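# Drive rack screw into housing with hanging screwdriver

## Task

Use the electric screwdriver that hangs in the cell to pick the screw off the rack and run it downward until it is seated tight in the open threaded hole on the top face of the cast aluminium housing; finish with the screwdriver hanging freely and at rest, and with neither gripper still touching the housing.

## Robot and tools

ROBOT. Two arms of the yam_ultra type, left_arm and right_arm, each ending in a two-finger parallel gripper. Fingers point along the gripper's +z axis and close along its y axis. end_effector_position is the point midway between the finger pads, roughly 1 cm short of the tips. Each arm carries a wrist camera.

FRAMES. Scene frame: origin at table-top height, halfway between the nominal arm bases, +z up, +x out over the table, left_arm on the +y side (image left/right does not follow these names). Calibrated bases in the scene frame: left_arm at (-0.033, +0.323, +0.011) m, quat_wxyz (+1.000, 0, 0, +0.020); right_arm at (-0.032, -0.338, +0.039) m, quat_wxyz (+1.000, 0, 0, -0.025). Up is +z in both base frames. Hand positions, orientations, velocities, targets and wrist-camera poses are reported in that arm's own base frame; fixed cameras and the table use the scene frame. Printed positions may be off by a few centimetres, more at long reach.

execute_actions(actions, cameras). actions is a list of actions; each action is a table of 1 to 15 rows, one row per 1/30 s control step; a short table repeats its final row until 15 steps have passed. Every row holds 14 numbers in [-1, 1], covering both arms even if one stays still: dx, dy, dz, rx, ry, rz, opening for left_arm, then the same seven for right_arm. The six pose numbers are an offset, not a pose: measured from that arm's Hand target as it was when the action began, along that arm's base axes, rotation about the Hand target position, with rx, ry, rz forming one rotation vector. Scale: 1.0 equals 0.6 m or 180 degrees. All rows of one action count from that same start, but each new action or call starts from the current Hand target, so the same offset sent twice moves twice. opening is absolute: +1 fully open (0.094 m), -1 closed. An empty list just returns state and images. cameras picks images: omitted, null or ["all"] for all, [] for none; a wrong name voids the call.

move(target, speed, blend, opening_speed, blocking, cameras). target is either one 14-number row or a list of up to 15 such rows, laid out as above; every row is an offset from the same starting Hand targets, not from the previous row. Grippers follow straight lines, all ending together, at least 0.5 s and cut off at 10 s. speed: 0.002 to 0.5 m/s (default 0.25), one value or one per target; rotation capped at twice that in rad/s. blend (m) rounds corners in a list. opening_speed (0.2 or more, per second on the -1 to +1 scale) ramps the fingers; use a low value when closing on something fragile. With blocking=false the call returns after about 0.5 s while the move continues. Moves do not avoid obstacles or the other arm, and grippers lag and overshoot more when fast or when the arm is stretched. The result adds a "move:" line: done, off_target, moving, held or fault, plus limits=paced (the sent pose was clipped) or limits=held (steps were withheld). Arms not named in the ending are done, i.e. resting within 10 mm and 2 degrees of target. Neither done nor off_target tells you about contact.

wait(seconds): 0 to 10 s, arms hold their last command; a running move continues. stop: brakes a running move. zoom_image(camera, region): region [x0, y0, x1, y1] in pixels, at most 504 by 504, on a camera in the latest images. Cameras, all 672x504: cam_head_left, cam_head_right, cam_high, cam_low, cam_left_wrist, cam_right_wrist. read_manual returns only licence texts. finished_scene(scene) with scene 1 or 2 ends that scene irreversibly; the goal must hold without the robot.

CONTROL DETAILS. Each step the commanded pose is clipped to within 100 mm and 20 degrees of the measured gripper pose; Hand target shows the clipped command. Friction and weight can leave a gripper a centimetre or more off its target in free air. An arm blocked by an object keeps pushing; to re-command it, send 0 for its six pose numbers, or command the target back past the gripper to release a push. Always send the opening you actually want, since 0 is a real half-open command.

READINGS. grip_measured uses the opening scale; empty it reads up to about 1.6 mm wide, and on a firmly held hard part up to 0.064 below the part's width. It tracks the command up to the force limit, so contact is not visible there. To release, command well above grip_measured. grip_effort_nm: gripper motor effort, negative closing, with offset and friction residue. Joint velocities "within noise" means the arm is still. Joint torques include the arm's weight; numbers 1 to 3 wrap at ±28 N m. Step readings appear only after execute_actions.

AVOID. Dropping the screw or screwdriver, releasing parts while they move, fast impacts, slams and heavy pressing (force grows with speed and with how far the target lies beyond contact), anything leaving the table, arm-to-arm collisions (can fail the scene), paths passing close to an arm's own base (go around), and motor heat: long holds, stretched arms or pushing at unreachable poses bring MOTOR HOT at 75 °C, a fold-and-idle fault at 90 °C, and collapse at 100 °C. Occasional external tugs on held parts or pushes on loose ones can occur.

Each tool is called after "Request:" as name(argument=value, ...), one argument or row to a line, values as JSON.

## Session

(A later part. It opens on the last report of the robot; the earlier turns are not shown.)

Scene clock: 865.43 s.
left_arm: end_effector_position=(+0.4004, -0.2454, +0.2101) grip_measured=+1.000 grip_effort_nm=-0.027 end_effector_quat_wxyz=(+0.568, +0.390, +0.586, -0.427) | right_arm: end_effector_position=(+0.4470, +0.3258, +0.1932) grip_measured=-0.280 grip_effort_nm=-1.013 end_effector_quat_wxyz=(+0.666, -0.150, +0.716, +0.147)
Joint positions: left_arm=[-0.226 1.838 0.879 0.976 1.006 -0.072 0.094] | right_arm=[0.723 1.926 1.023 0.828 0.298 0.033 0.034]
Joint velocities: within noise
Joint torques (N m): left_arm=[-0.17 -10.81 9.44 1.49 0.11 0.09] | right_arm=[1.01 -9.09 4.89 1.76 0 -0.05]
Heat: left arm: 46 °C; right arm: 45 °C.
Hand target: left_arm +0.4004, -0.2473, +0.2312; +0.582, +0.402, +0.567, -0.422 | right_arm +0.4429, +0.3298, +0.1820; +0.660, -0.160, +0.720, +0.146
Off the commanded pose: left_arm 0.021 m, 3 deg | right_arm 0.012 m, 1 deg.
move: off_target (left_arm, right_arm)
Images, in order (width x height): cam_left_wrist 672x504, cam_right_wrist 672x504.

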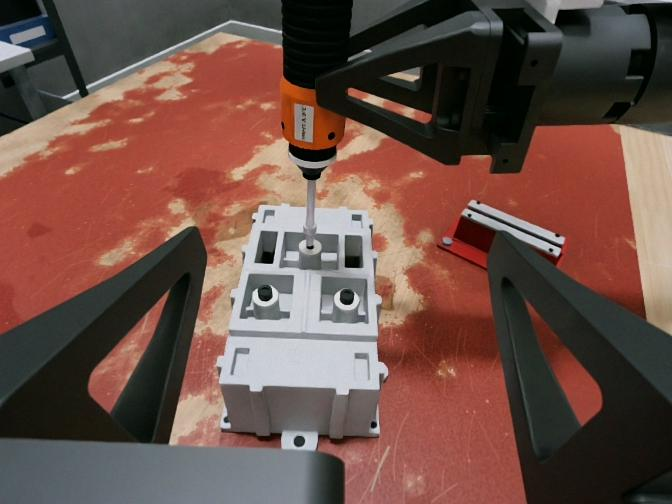

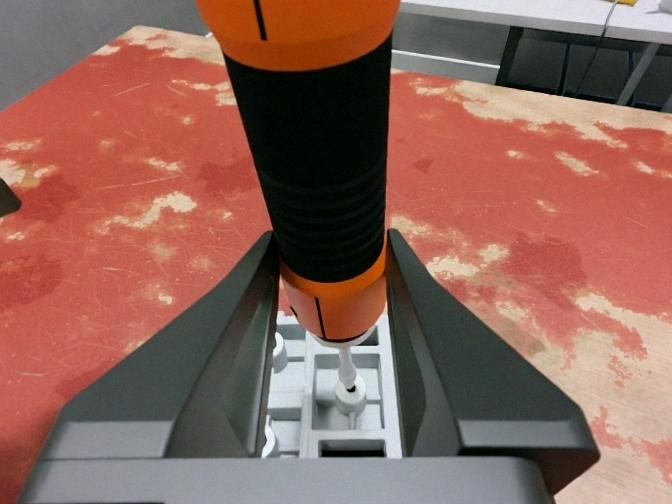

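Request:
move(
  target=[
    [0,0,0,0,0,0,1,-0.0765,-0.077,0.103,0,0,0,-0.6],
    [0,0,0,0,0,0,1,-0.0005,-0.001,0.103,0,0,0,-0.6],
    [0,0,0,0,0,0,1,-0.0005,-0.001,-0.023,0,0,0,-0.6],
  ],
  speed=0.06,
  cameras=["cam_left_wrist","cam_right_wrist"],
)

Request:
zoom_image(
  camera="cam_left_wrist",
  region=[280, 180, 350, 280],
)

Request:
zoom_image(
  camera="cam_right_wrist",
  region=[300, 330, 400, 460],
)

Scene clock: 878.47 s.
left_arm: end_effector_position=(+0.4004, -0.2454, +0.2101) grip_measured=+1.000 grip_effort_nm=-0.037 end_effector_quat_wxyz=(+0.568, +0.390, +0.586, -0.427) | right_arm: end_effector_position=(+0.4469, +0.3257, +0.1886) grip_measured=-0.280 grip_effort_nm=-1.009 end_effector_quat_wxyz=(+0.674, -0.145, +0.708, +0.152)
Joint positions: left_arm=[-0.226 1.838 0.879 0.976 1.006 -0.072 0.094] | right_arm=[0.723 1.952 1.006 0.899 0.299 0.033 0.034]
Joint velocities: within noise
Joint torques (N m): left_arm=[-0.2 -10.84 9.44 1.48 0.11 0.09] | right_arm=[0.64 -8.51 4.46 1.62 -0.07 -0.09]
Heat: left arm: 46 °C; right arm: 45 °C.
Hand target: left_arm +0.4004, -0.2473, +0.2312; +0.582, +0.402, +0.567, -0.422 | right_arm +0.4426, +0.3291, +0.1681; +0.660, -0.160, +0.720, +0.146
Off the commanded pose: left_arm 0.021 m, 3 deg | right_arm 0.021 m, 3 deg.
move: off_target (left_arm, right_arm)
Images, in order (width x height): cam_left_wrist 672x504, cam_right_wrist 672x504.

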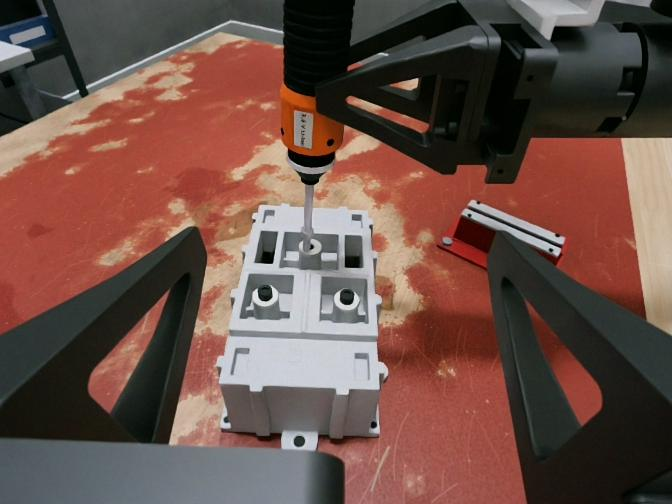

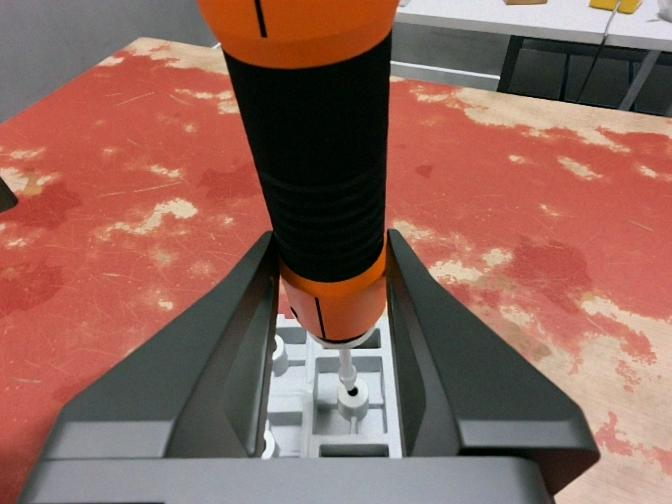

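Scaled by 5.040 from the camera's 672x504 image, which has a finer 960x720 frame.

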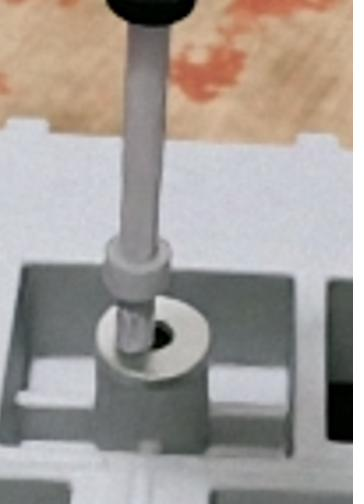

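Scaled by 3.877 from the camera's 672x504 image, which has a finer 960x720 frame.

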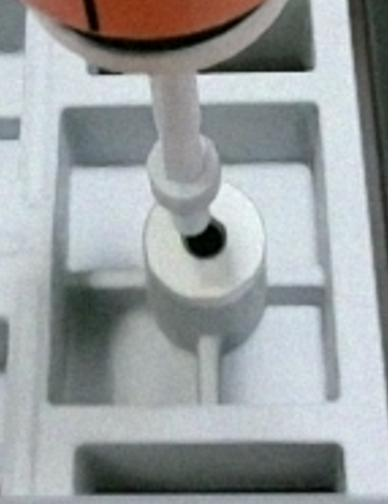

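Request:
move(
  target=[
    [0,0,0,0,0,0,1,-0.0765,-0.076,0.1265,0,0,0,-0.6],
    [0,0,0,0,0,0,1,0.0001,-0.0002,0.1265,0,0,0,-0.6],
    [0,0,0,0,0,0,1,0.0001,-0.0002,0.0232,0,0,0,-0.6],
    [0,0,0,0,0,0,1,0.0001,-0.0002,-0.005,-0.0028,0.006,0,-0.6],
  ],
  speed=0.06,
  cameras=["cam_left_wrist","cam_right_wrist"],
)

Request:
zoom_image(
  camera="cam_left_wrist",
  region=[280, 180, 350, 280],
)

Request:
zoom_image(
  camera="cam_right_wrist",
  region=[300, 330, 400, 460],
)

Scene clock: 907.23 s.
left_arm: end_effector_position=(+0.4004, -0.2454, +0.2101) grip_measured=+1.000 grip_effort_nm=-0.022 end_effector_quat_wxyz=(+0.568, +0.390, +0.586, -0.427) | right_arm: end_effector_position=(+0.4470, +0.3254, +0.1880) grip_measured=-0.280 grip_effort_nm=-1.009 end_effector_quat_wxyz=(+0.669, -0.147, +0.713, +0.149)
Joint positions: left_arm=[-0.226 1.838 0.879 0.976 1.006 -0.072 0.094] | right_arm=[0.723 1.945 1.01 0.871 0.3 0.033 0.034]
Joint velocities: within noise
Joint torques (N m): left_arm=[-0.18 -10.82 9.44 1.48 0.12 0.09] | right_arm=[0.65 -8.36 4.53 1.54 -0.07 -0.03]
Heat: left arm: 46 °C; right arm: 45 °C.
Hand target: left_arm +0.4004, -0.2473, +0.2312; +0.582, +0.402, +0.567, -0.422 | right_arm +0.4427, +0.3290, +0.1652; +0.652, -0.161, +0.726, +0.144
Off the commanded pose: left_arm 0.021 m, 3 deg | right_arm 0.023 m, 3 deg.
move: off_target (left_arm, right_arm)
Images, in order (width x height): cam_left_wrist 672x504, cam_right_wrist 672x504.

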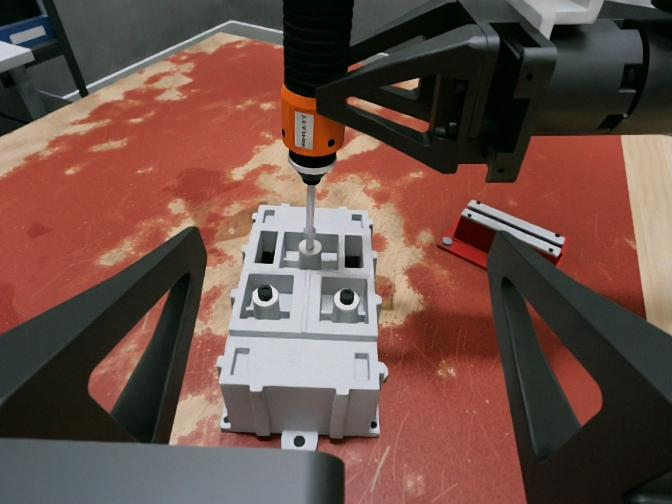

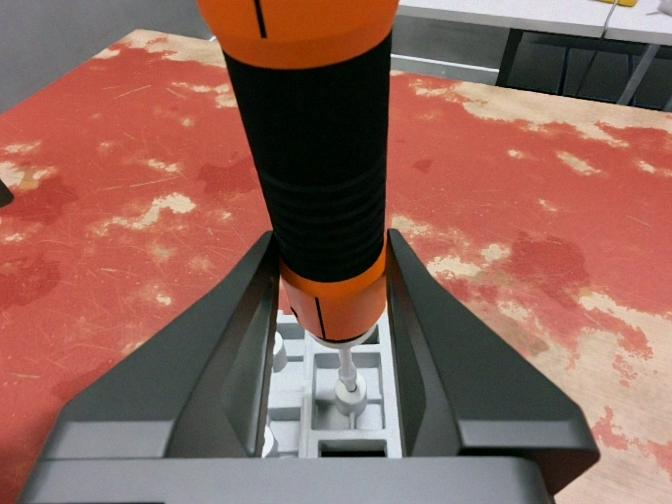

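Scaled by 5.040 from the camera's 672x504 image, which has a finer 960x720 frame.

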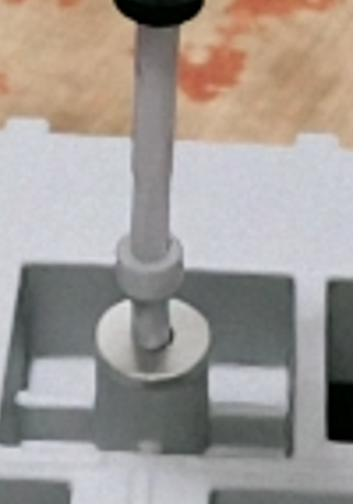

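Scaled by 3.877 from the camera's 672x504 image, which has a finer 960x720 frame.

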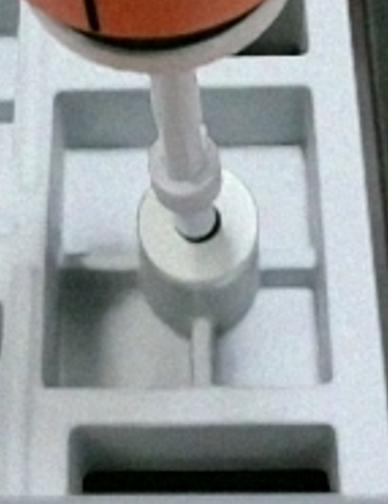

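Request:
move(
  target=[0,0,0,0,0,0,1,0.0,-0.001,-0.025,-0.0018,0.004,0,-0.6],
  speed=0.04,
  cameras=["cam_left_wrist","cam_right_wrist"],
)

Request:
zoom_image(
  camera="cam_left_wrist",
  region=[280, 180, 350, 280],
)

Request:
zoom_image(
  camera="cam_right_wrist",
  region=[300, 330, 400, 460],
)

Scene clock: 915.33 s.
left_arm: end_effector_position=(+0.4004, -0.2454, +0.2101) grip_measured=+1.000 grip_effort_nm=-0.017 end_effector_quat_wxyz=(+0.568, +0.390, +0.586, -0.427) | right_arm: end_effector_position=(+0.4471, +0.3247, +0.1866) grip_measured=-0.280 grip_effort_nm=-1.009 end_effector_quat_wxyz=(+0.678, -0.141, +0.705, +0.152)
Joint positions: left_arm=[-0.226 1.838 0.879 0.976 1.006 -0.072 0.094] | right_arm=[0.723 1.964 0.998 0.932 0.304 0.033 0.034]
Joint velocities: within noise
Joint torques (N m): left_arm=[-0.17 -10.8 9.42 1.48 0.1 0.09] | right_arm=[0.65 -7.65 3.96 1.29 -0.14 0.02]
Heat: left arm: 46 °C; right arm: 44 °C.
Hand target: left_arm +0.4004, -0.2473, +0.2312; +0.582, +0.402, +0.567, -0.422 | right_arm +0.4427, +0.3284, +0.1504; +0.647, -0.162, +0.731, +0.143
Off the commanded pose: left_arm 0.021 m, 3 deg | right_arm 0.037 m, 5 deg.
move: off_target (left_arm, right_arm)
Images, in order (width x height): cam_left_wrist 672x504, cam_right_wrist 672x504.

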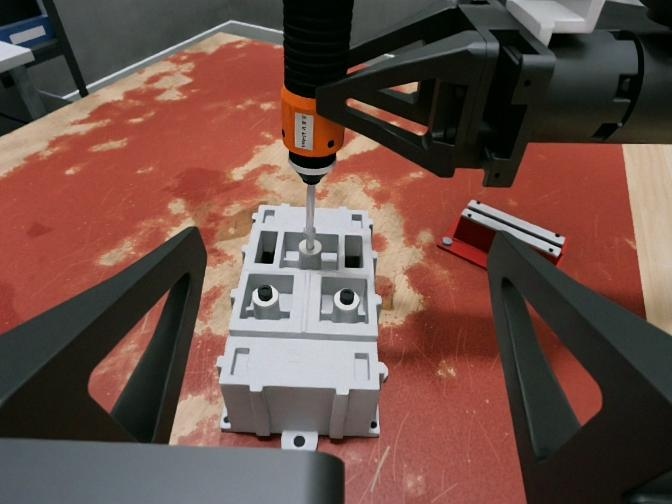

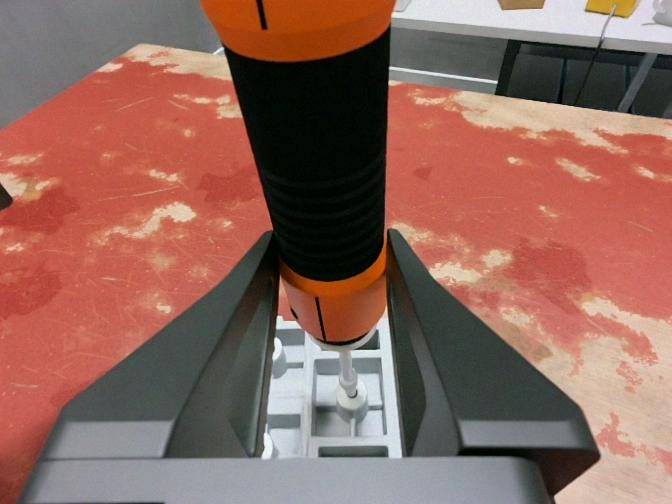

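Scaled by 5.040 from the camera's 672x504 image, which has a finer 960x720 frame.

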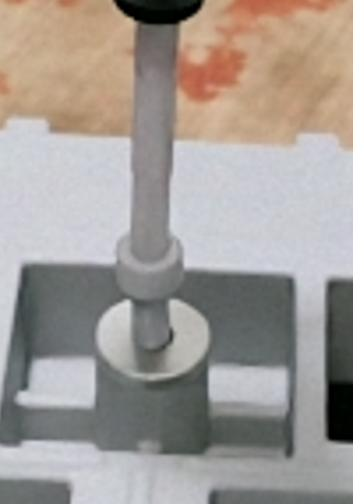

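Scaled by 3.877 from the camera's 672x504 image, which has a finer 960x720 frame.

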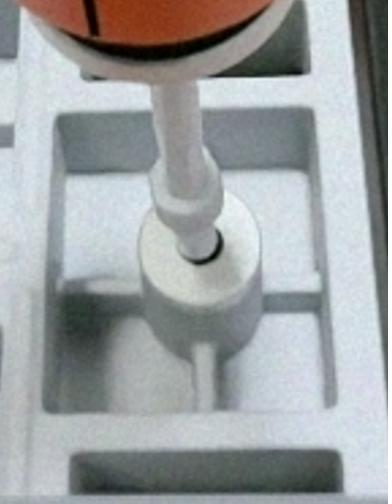

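Request:
wait(
  seconds=0.3,
  cameras=["cam_left_wrist","cam_right_wrist"],
)

Request:
zoom_image(
  camera="cam_left_wrist",
  region=[290, 200, 330, 260],
)

Request:
wait(
  seconds=0.37,
  cameras=["cam_left_wrist","cam_right_wrist"],
)

Request:
zoom_image(
  camera="cam_left_wrist",
  region=[290, 200, 330, 260],
)

Request:
zoom_image(
  camera="cam_left_wrist",
  region=[270, 60, 370, 200],
)

Scene clock: 931.27 s.
left_arm: end_effector_position=(+0.4004, -0.2454, +0.2101) grip_measured=+1.000 grip_effort_nm=-0.022 end_effector_quat_wxyz=(+0.568, +0.390, +0.586, -0.427) | right_arm: end_effector_position=(+0.4471, +0.3247, +0.1864) grip_measured=-0.280 grip_effort_nm=-1.009 end_effector_quat_wxyz=(+0.678, -0.141, +0.705, +0.152)
Joint positions: left_arm=[-0.226 1.838 0.879 0.976 1.006 -0.072 0.094] | right_arm=[0.723 1.965 0.997 0.933 0.304 0.033 0.034]
Joint velocities: within noise
Joint torques (N m): left_arm=[-0.18 -10.78 9.43 1.48 0.11 0.08] | right_arm=[0.62 -7.66 3.97 1.28 -0.15 0]
Heat: left arm: 46 °C; right arm: 43 °C.
Hand target: left_arm +0.4004, -0.2473, +0.2312; +0.582, +0.402, +0.567, -0.422 | right_arm +0.4427, +0.3284, +0.1502; +0.647, -0.162, +0.731, +0.143
Tool commands: left_gripper/opening=+1.0 right_gripper/opening=-0.6
Off the commanded pose: left_arm 0.021 m, 3 deg | right_arm 0.037 m, 5 deg.
wait: 0.30 s; at rest from the start
Images, in order (width x height): cam_left_wrist 672x504, cam_right_wrist 672x504.

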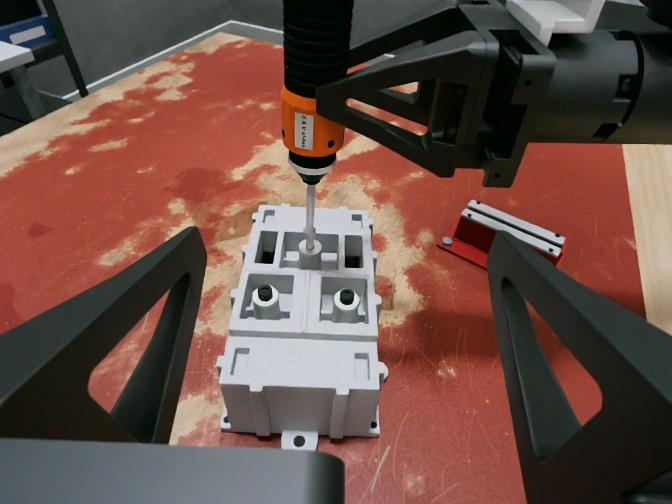

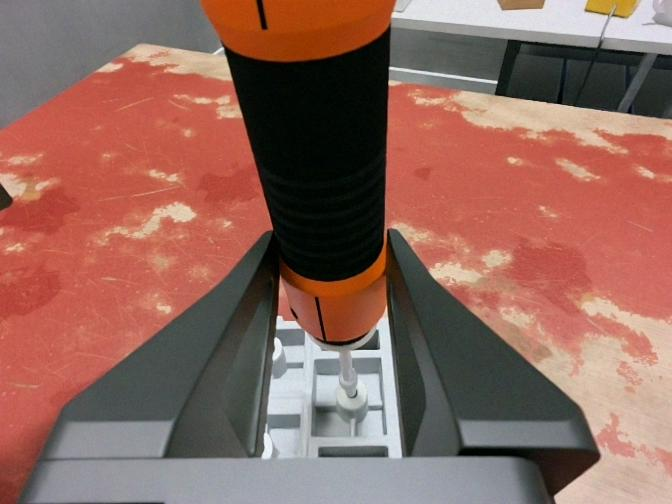

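Scaled by 8.400 from the camera's 672x504 image, which has a finer 960x720 frame.

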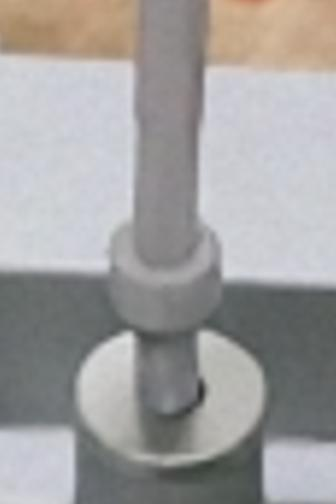

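Scene clock: 931.67 s.
left_arm: end_effector_position=(+0.4004, -0.2454, +0.2101) grip_measured=+1.000 grip_effort_nm=-0.017 end_effector_quat_wxyz=(+0.568, +0.390, +0.586, -0.427) | right_arm: end_effector_position=(+0.4471, +0.3247, +0.1864) grip_measured=-0.280 grip_effort_nm=-1.009 end_effector_quat_wxyz=(+0.678, -0.141, +0.705, +0.152)
Joint positions: left_arm=[-0.226 1.838 0.879 0.976 1.006 -0.072 0.094] | right_arm=[0.723 1.965 0.997 0.933 0.304 0.033 0.034]
Joint velocities: within noise
Joint torques (N m): left_arm=[-0.2 -10.85 9.44 1.49 0.11 0.08] | right_arm=[0.54 -7.68 3.95 1.31 -0.15 0.01]
Heat: left arm: 46 °C; right arm: 43 °C.
Hand target: left_arm +0.4004, -0.2473, +0.2312; +0.582, +0.402, +0.567, -0.422 | right_arm +0.4427, +0.3284, +0.1502; +0.647, -0.162, +0.731, +0.143
Tool commands: left_gripper/opening=+1.0 right_gripper/opening=-0.6
Off the commanded pose: left_arm 0.021 m, 3 deg | right_arm 0.037 m, 5 deg.
wait: 0.40 s; at rest by 0.17 s
Images, in order (width x height): cam_left_wrist 672x504, cam_right_wrist 672x504.

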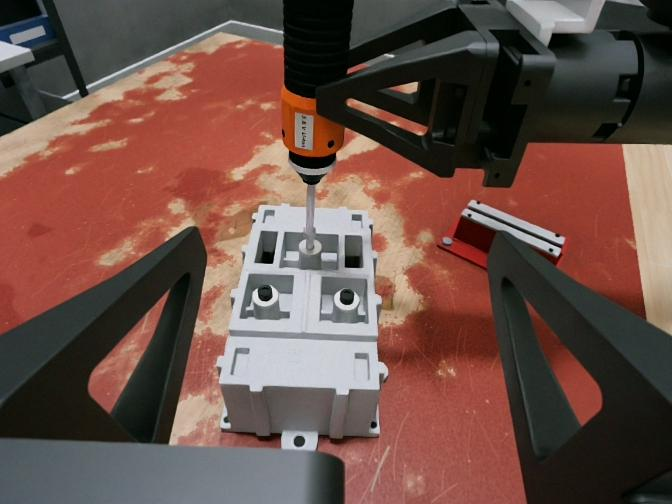

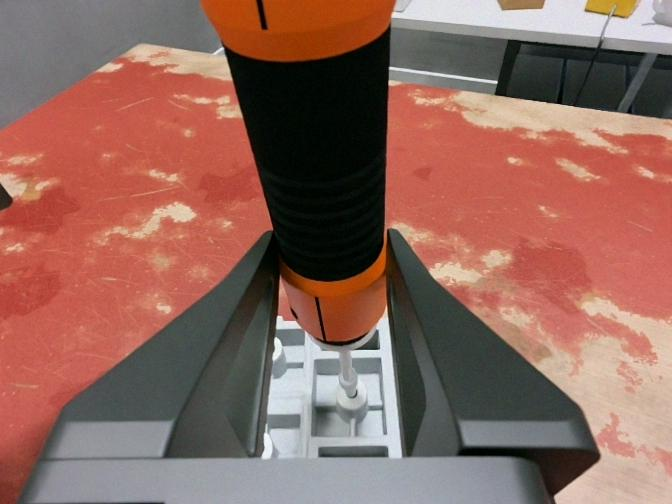

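Scaled by 8.400 from the camera's 672x504 image, which has a finer 960x720 frame.

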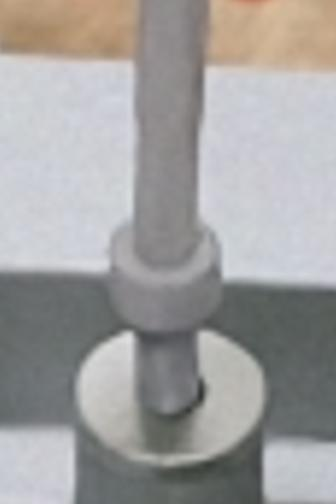

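Scaled by 3.600 from the camera's 672x504 image, which has a finer 960x720 frame.

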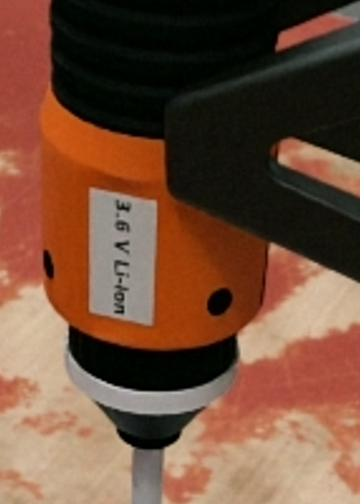

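Request:
move(
  target=[0,0,0,0,0,0,1,0.0,-0.001,-0.05,0,0,0,-0.6],
  speed=0.06,
  cameras=["cam_left_wrist","cam_right_wrist"],
)

Request:
zoom_image(
  camera="cam_left_wrist",
  region=[280, 180, 350, 280],
)

Request:
zoom_image(
  camera="cam_right_wrist",
  region=[300, 330, 400, 460],
)

Scene clock: 940.33 s.
left_arm: end_effector_position=(+0.4004, -0.2454, +0.2101) grip_measured=+1.000 grip_effort_nm=-0.017 end_effector_quat_wxyz=(+0.568, +0.390, +0.586, -0.427) | right_arm: end_effector_position=(+0.4461, +0.3212, +0.1830) grip_measured=-0.280 grip_effort_nm=-1.013 end_effector_quat_wxyz=(+0.706, -0.123, +0.678, +0.164)
Joint positions: left_arm=[-0.226 1.838 0.879 0.976 1.006 -0.072 0.094] | right_arm=[0.723 2.026 0.962 1.116 0.314 0.032 0.034]
Joint velocities: within noise
Joint torques (N m): left_arm=[-0.17 -10.8 9.44 1.48 0.1 0.08] | right_arm=[0.53 -6.53 2.89 0.64 -0.26 0.05]
Heat: left arm: 46 °C; right arm: 42 °C.
Hand target: left_arm +0.4004, -0.2473, +0.2312; +0.582, +0.402, +0.567, -0.422 | right_arm +0.4428, +0.3277, +0.1203; +0.647, -0.162, +0.731, +0.143
Off the commanded pose: left_arm 0.021 m, 3 deg | right_arm 0.063 m, 10 deg.
move: off_target (left_arm, right_arm)
Images, in order (width x height): cam_left_wrist 672x504, cam_right_wrist 672x504.

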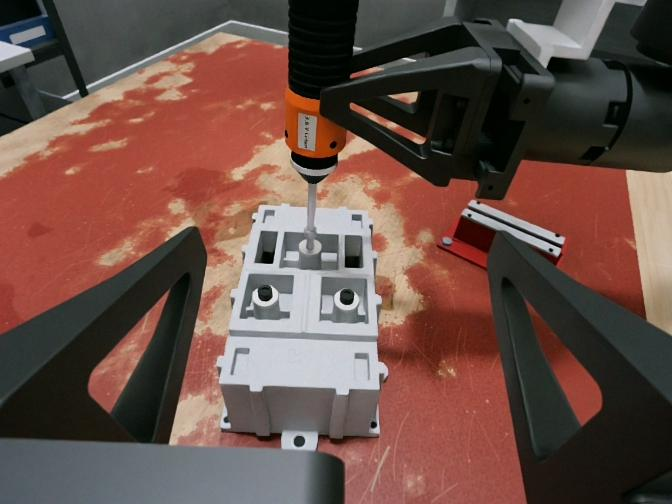

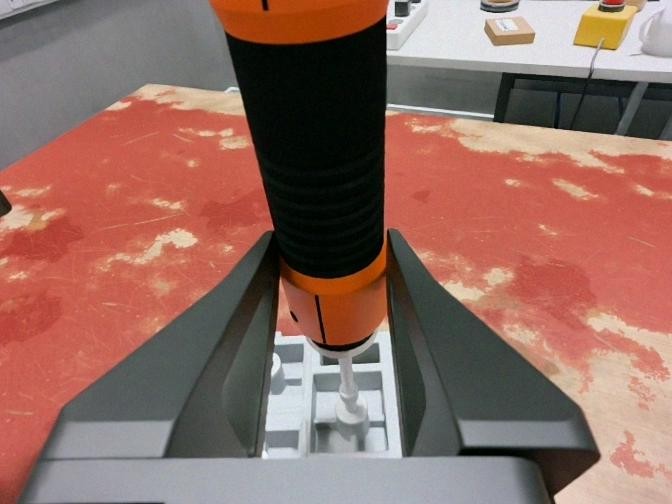

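Scaled by 5.040 from the camera's 672x504 image, which has a finer 960x720 frame.

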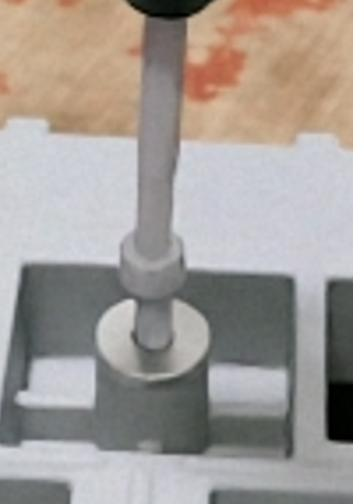

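Scaled by 3.877 from the camera's 672x504 image, which has a finer 960x720 frame.

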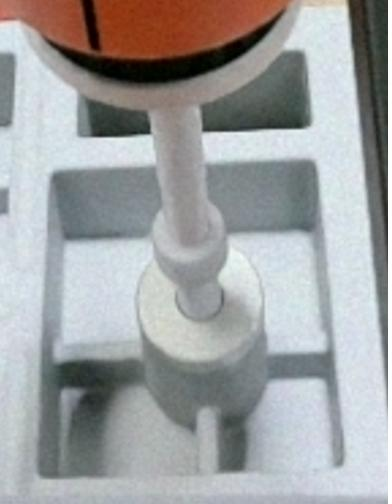

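Request:
move(
  target=[0,0,0,0,0,0,1,0.016,0.012,-0.04,0,0,0,-0.6],
  speed=0.06,
  cameras=["cam_left_wrist","cam_right_wrist"],
)

Request:
zoom_image(
  camera="cam_left_wrist",
  region=[280, 180, 350, 280],
)

Request:
zoom_image(
  camera="cam_right_wrist",
  region=[300, 330, 400, 460],
)

Scene clock: 953.40 s.
left_arm: end_effector_position=(+0.4004, -0.2454, +0.2101) grip_measured=+1.000 grip_effort_nm=-0.022 end_effector_quat_wxyz=(+0.568, +0.390, +0.586, -0.427) | right_arm: end_effector_position=(+0.4465, +0.3190, +0.1782) grip_measured=-0.280 grip_effort_nm=-1.009 end_effector_quat_wxyz=(+0.728, -0.109, +0.654, +0.175)
Joint positions: left_arm=[-0.226 1.838 0.879 0.976 1.006 -0.072 0.094] | right_arm=[0.72 2.1 0.951 1.278 0.317 0.03 0.034]
Joint velocities: within noise
Joint torques (N m): left_arm=[-0.18 -10.81 9.46 1.47 0.11 0.08] | right_arm=[0.75 -5.45 3.82 0.04 -0.32 0.06]
Heat: left arm: 47 °C; right arm: 40 °C.
Hand target: left_arm +0.4004, -0.2473, +0.2312; +0.582, +0.402, +0.567, -0.422 | right_arm +0.4523, +0.3350, +0.0964; +0.647, -0.162, +0.731, +0.144
Off the commanded pose: left_arm 0.021 m, 3 deg | right_arm 0.084 m, 15 deg.
move: off_target (left_arm, right_arm)
Images, in order (width x height): cam_left_wrist 672x504, cam_right_wrist 672x504.

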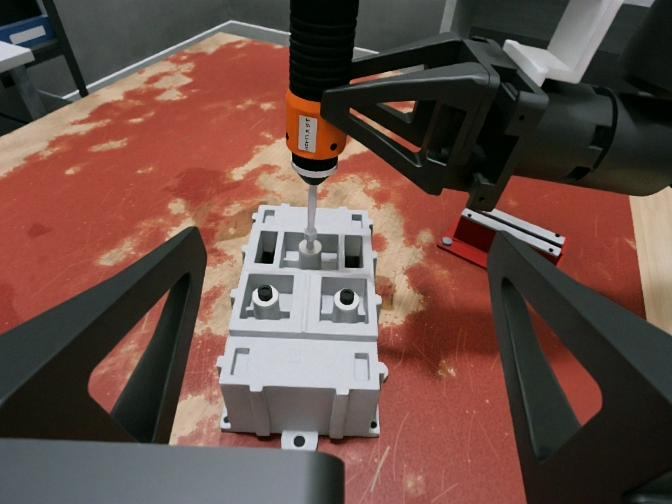

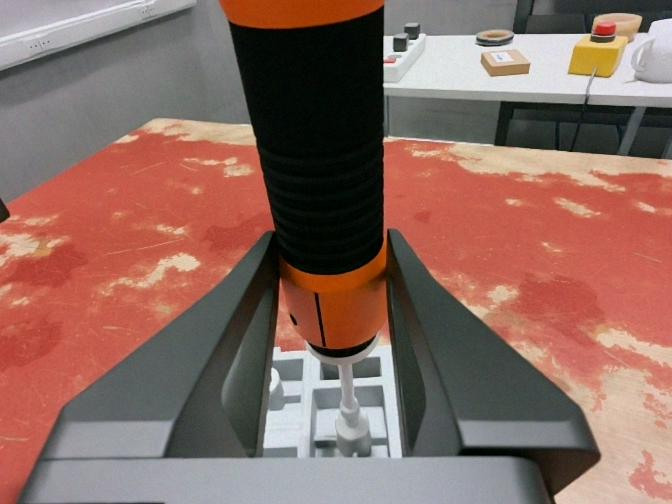

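Scaled by 5.040 from the camera's 672x504 image, which has a finer 960x720 frame.

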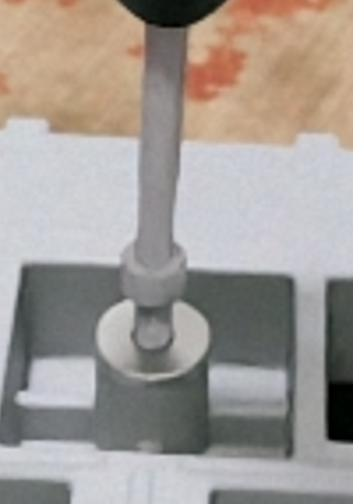

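Scaled by 3.877 from the camera's 672x504 image, which has a finer 960x720 frame.

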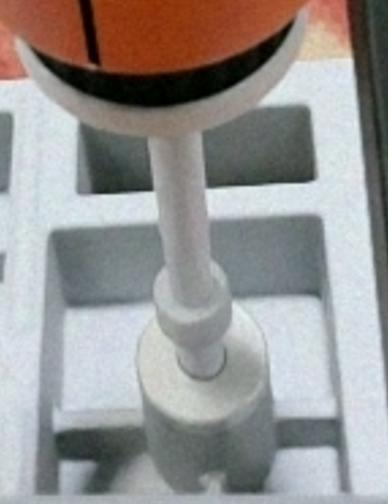

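Request:
wait(
  seconds=2,
  cameras=["cam_left_wrist","cam_right_wrist"],
)

Request:
zoom_image(
  camera="cam_left_wrist",
  region=[280, 180, 350, 280],
)

Scene clock: 961.20 s.
left_arm: end_effector_position=(+0.4004, -0.2454, +0.2101) grip_measured=+1.000 grip_effort_nm=-0.027 end_effector_quat_wxyz=(+0.568, +0.390, +0.586, -0.427) | right_arm: end_effector_position=(+0.4472, +0.3198, +0.1690) grip_measured=-0.280 grip_effort_nm=-1.013 end_effector_quat_wxyz=(+0.721, -0.114, +0.662, +0.170)
Joint positions: left_arm=[-0.226 1.838 0.879 0.976 1.006 -0.072 0.094] | right_arm=[0.72 2.111 0.951 1.264 0.316 0.029 0.034]
Joint velocities: within noise
Joint torques (N m): left_arm=[-0.2 -10.86 9.44 1.47 0.11 0.07] | right_arm=[0.73 -6.46 3.82 0.13 -0.3 0.05]
Heat: left arm: 47 °C; right arm: 39 °C.
Hand target: left_arm +0.4004, -0.2473, +0.2312; +0.582, +0.402, +0.567, -0.422 | right_arm +0.4523, +0.3350, +0.0964; +0.647, -0.162, +0.731, +0.143
Tool commands: left_gripper/opening=+1.0 right_gripper/opening=-0.6
Off the commanded pose: left_arm 0.021 m, 3 deg | right_arm 0.074 m, 13 deg.
wait: 2.00 s; at rest from the start
Images, in order (width x height): cam_left_wrist 672x504, cam_right_wrist 672x504.

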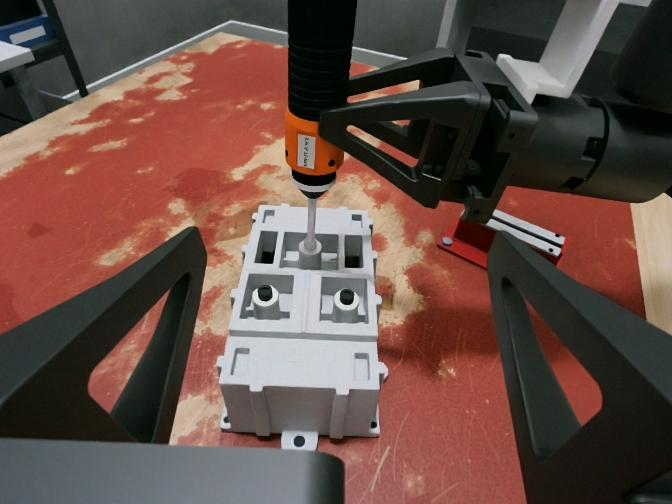

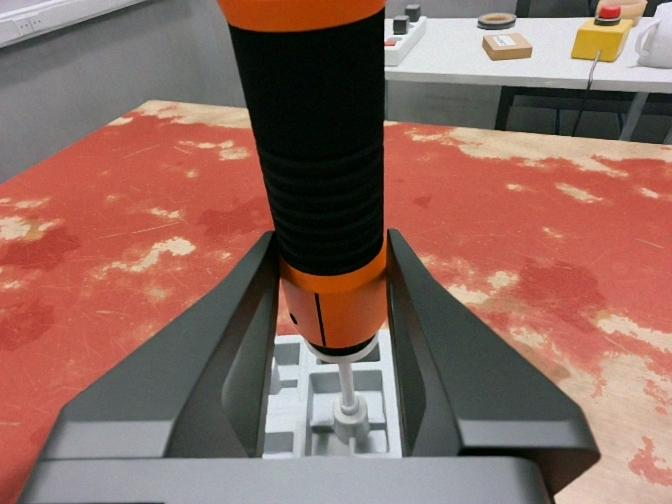

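Scaled by 5.040 from the camera's 672x504 image, which has a finer 960x720 frame.

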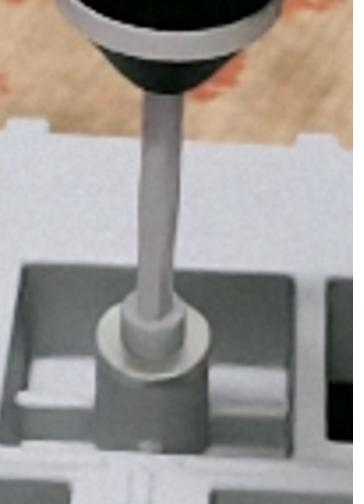

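Request:
wait(
  seconds=2,
  cameras=["cam_left_wrist","cam_right_wrist"],
)

Request:
zoom_image(
  camera="cam_left_wrist",
  region=[280, 180, 350, 280],
)

Request:
zoom_image(
  camera="cam_left_wrist",
  region=[270, 60, 370, 200],
)

Scene clock: 968.87 s.
left_arm: end_effector_position=(+0.4004, -0.2454, +0.2101) grip_measured=+1.000 grip_effort_nm=-0.022 end_effector_quat_wxyz=(+0.568, +0.390, +0.586, -0.427) | right_arm: end_effector_position=(+0.4472, +0.3198, +0.1690) grip_measured=-0.280 grip_effort_nm=-1.009 end_effector_quat_wxyz=(+0.721, -0.114, +0.662, +0.170)
Joint positions: left_arm=[-0.226 1.838 0.879 0.976 1.006 -0.072 0.094] | right_arm=[0.72 2.111 0.951 1.264 0.316 0.029 0.034]
Joint velocities: within noise
Joint torques (N m): left_arm=[-0.17 -10.85 9.44 1.48 0.1 0.08] | right_arm=[0.79 -6.34 3.74 0.13 -0.3 0.08]
Heat: left arm: 47 °C; right arm: 39 °C.
Hand target: left_arm +0.4004, -0.2473, +0.2312; +0.582, +0.402, +0.567, -0.422 | right_arm +0.4523, +0.3350, +0.0964; +0.647, -0.162, +0.731, +0.143
Tool commands: left_gripper/opening=+1.0 right_gripper/opening=-0.6
Off the commanded pose: left_arm 0.021 m, 3 deg | right_arm 0.074 m, 13 deg.
wait: 2.00 s; at rest from the start
Images, in order (width x height): cam_left_wrist 672x504, cam_right_wrist 672x504.

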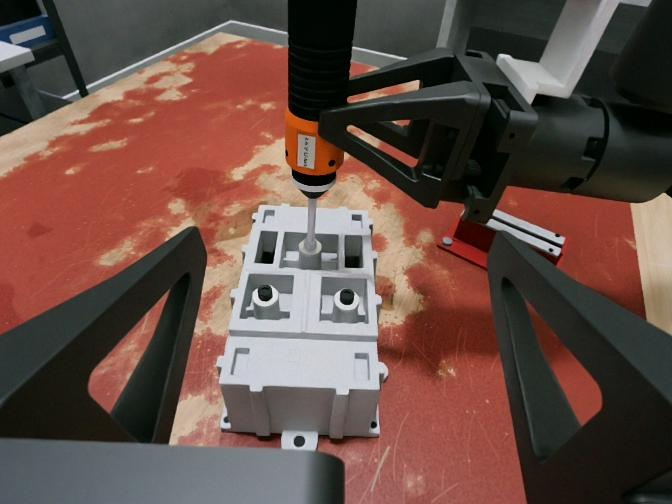

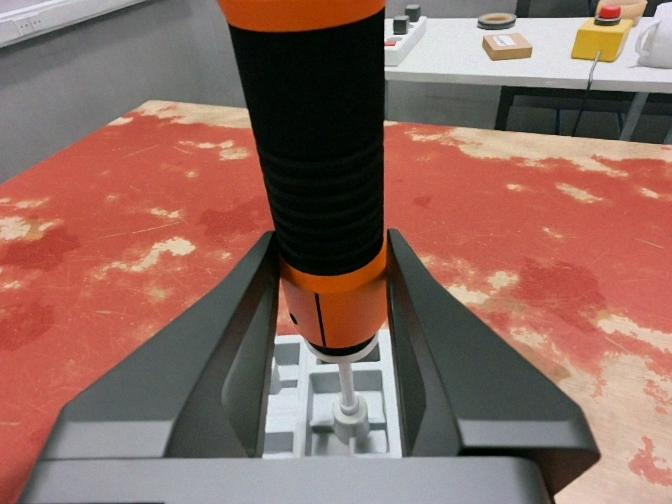

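Scaled by 5.040 from the camera's 672x504 image, which has a finer 960x720 frame.

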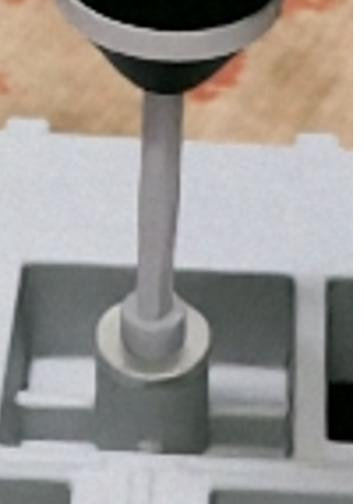

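Scaled by 3.600 from the camera's 672x504 image, which has a finer 960x720 frame.

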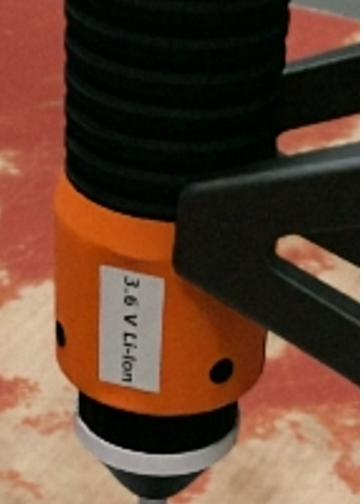

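Request:
move(
  target=[0,0,0,0,0,0,1,0.0,0.0,-0.04,0,0,0,-0.6],
  speed=0.06,
  cameras=["cam_left_wrist","cam_right_wrist"],
)

Request:
wait(
  seconds=1.5,
  cameras=["cam_left_wrist","cam_right_wrist"],
)

Request:
zoom_image(
  camera="cam_left_wrist",
  region=[280, 180, 350, 280],
)

Scene clock: 976.23 s.
left_arm: end_effector_position=(+0.4004, -0.2454, +0.2101) grip_measured=+1.000 grip_effort_nm=-0.027 end_effector_quat_wxyz=(+0.568, +0.390, +0.586, -0.427) | right_arm: end_effector_position=(+0.4454, +0.3183, +0.1666) grip_measured=-0.280 grip_effort_nm=-1.009 end_effector_quat_wxyz=(+0.740, -0.105, +0.640, +0.179)
Joint positions: left_arm=[-0.226 1.838 0.879 0.976 1.006 -0.072 0.094] | right_arm=[0.72 2.169 0.944 1.393 0.314 0.023 0.034]
Joint velocities: within noise
Joint torques (N m): left_arm=[-0.21 -10.84 9.43 1.49 0.11 0.09] | right_arm=[0.76 -5.23 2.7 -0.24 -0.26 0.12]
Heat: left arm: 47 °C; right arm: 38 °C.
Hand target: left_arm +0.4004, -0.2473, +0.2312; +0.582, +0.402, +0.567, -0.422 | right_arm +0.4523, +0.3350, +0.0722; +0.647, -0.162, +0.731, +0.143
Off the commanded pose: left_arm 0.021 m, 3 deg | right_arm 0.096 m, 17 deg.
move: off_target (left_arm, right_arm)
Images, in order (width x height): cam_left_wrist 672x504, cam_right_wrist 672x504.

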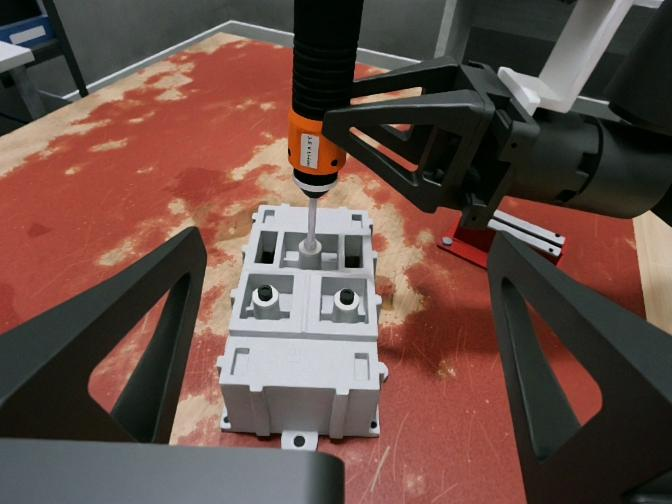

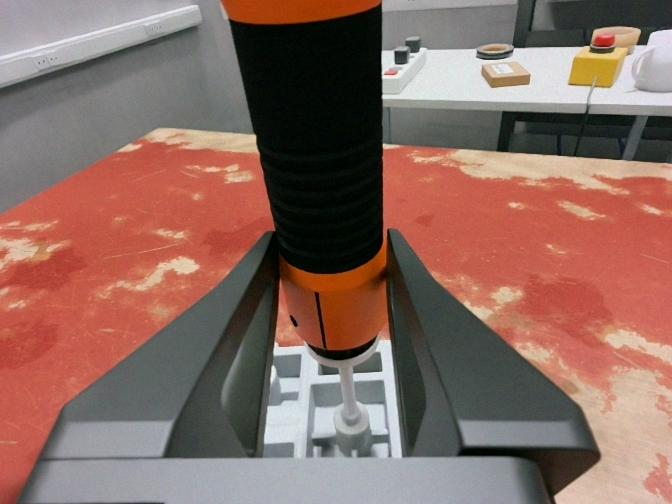

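Scene clock: 977.73 s.
left_arm: end_effector_position=(+0.4004, -0.2454, +0.2101) grip_measured=+1.000 grip_effort_nm=-0.017 end_effector_quat_wxyz=(+0.568, +0.390, +0.586, -0.427) | right_arm: end_effector_position=(+0.4454, +0.3183, +0.1667) grip_measured=-0.280 grip_effort_nm=-1.013 end_effector_quat_wxyz=(+0.740, -0.105, +0.640, +0.179)
Joint positions: left_arm=[-0.226 1.838 0.879 0.976 1.006 -0.072 0.094] | right_arm=[0.72 2.169 0.944 1.393 0.314 0.022 0.034]
Joint velocities: within noise
Joint torques (N m): left_arm=[-0.17 -10.8 9.44 1.48 0.11 0.08] | right_arm=[0.83 -5.2 2.71 -0.24 -0.25 0.1]
Heat: left arm: 47 °C; right arm: 38 °C.
Hand target: left_arm +0.4004, -0.2473, +0.2312; +0.582, +0.402, +0.567, -0.422 | right_arm +0.4523, +0.3350, +0.0723; +0.647, -0.162, +0.731, +0.143
Tool commands: left_gripper/opening=+1.0 right_gripper/opening=-0.6
Off the commanded pose: left_arm 0.021 m, 3 deg | right_arm 0.096 m, 17 deg.
wait: 1.50 s; at rest by 0.17 s
Images, in order (width x height): cam_left_wrist 672x504, cam_right_wrist 672x504.

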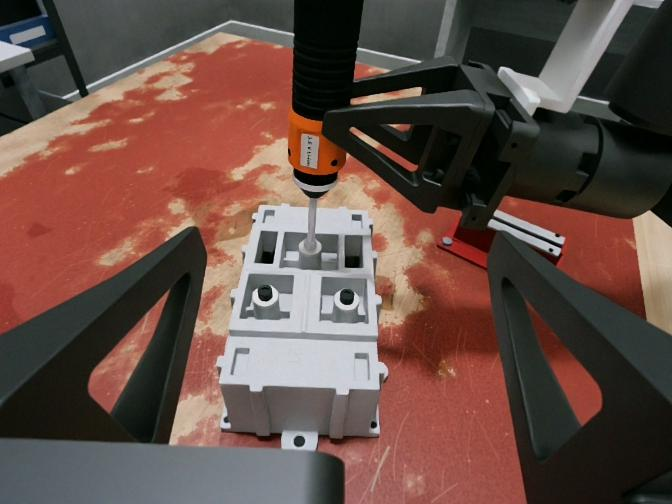

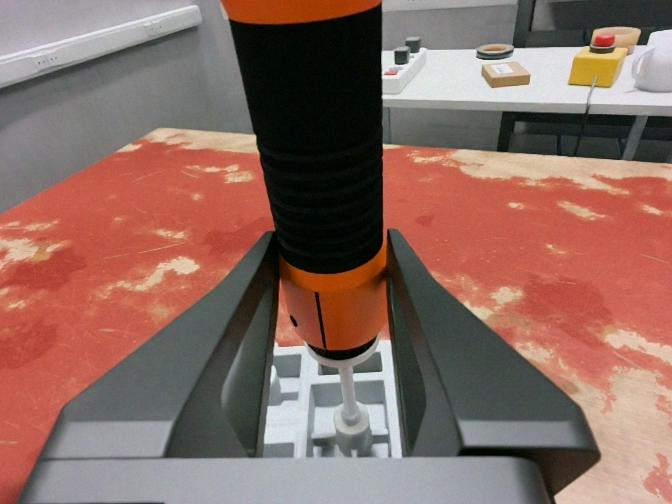

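Scaled by 5.040 from the camera's 672x504 image, which has a finer 960x720 frame.

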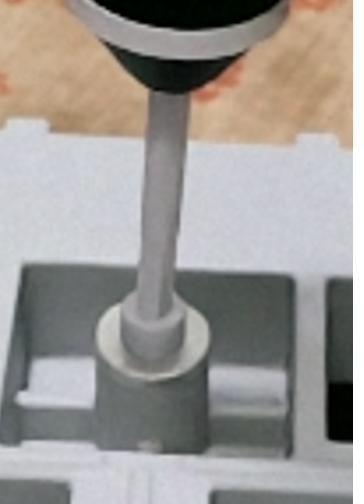

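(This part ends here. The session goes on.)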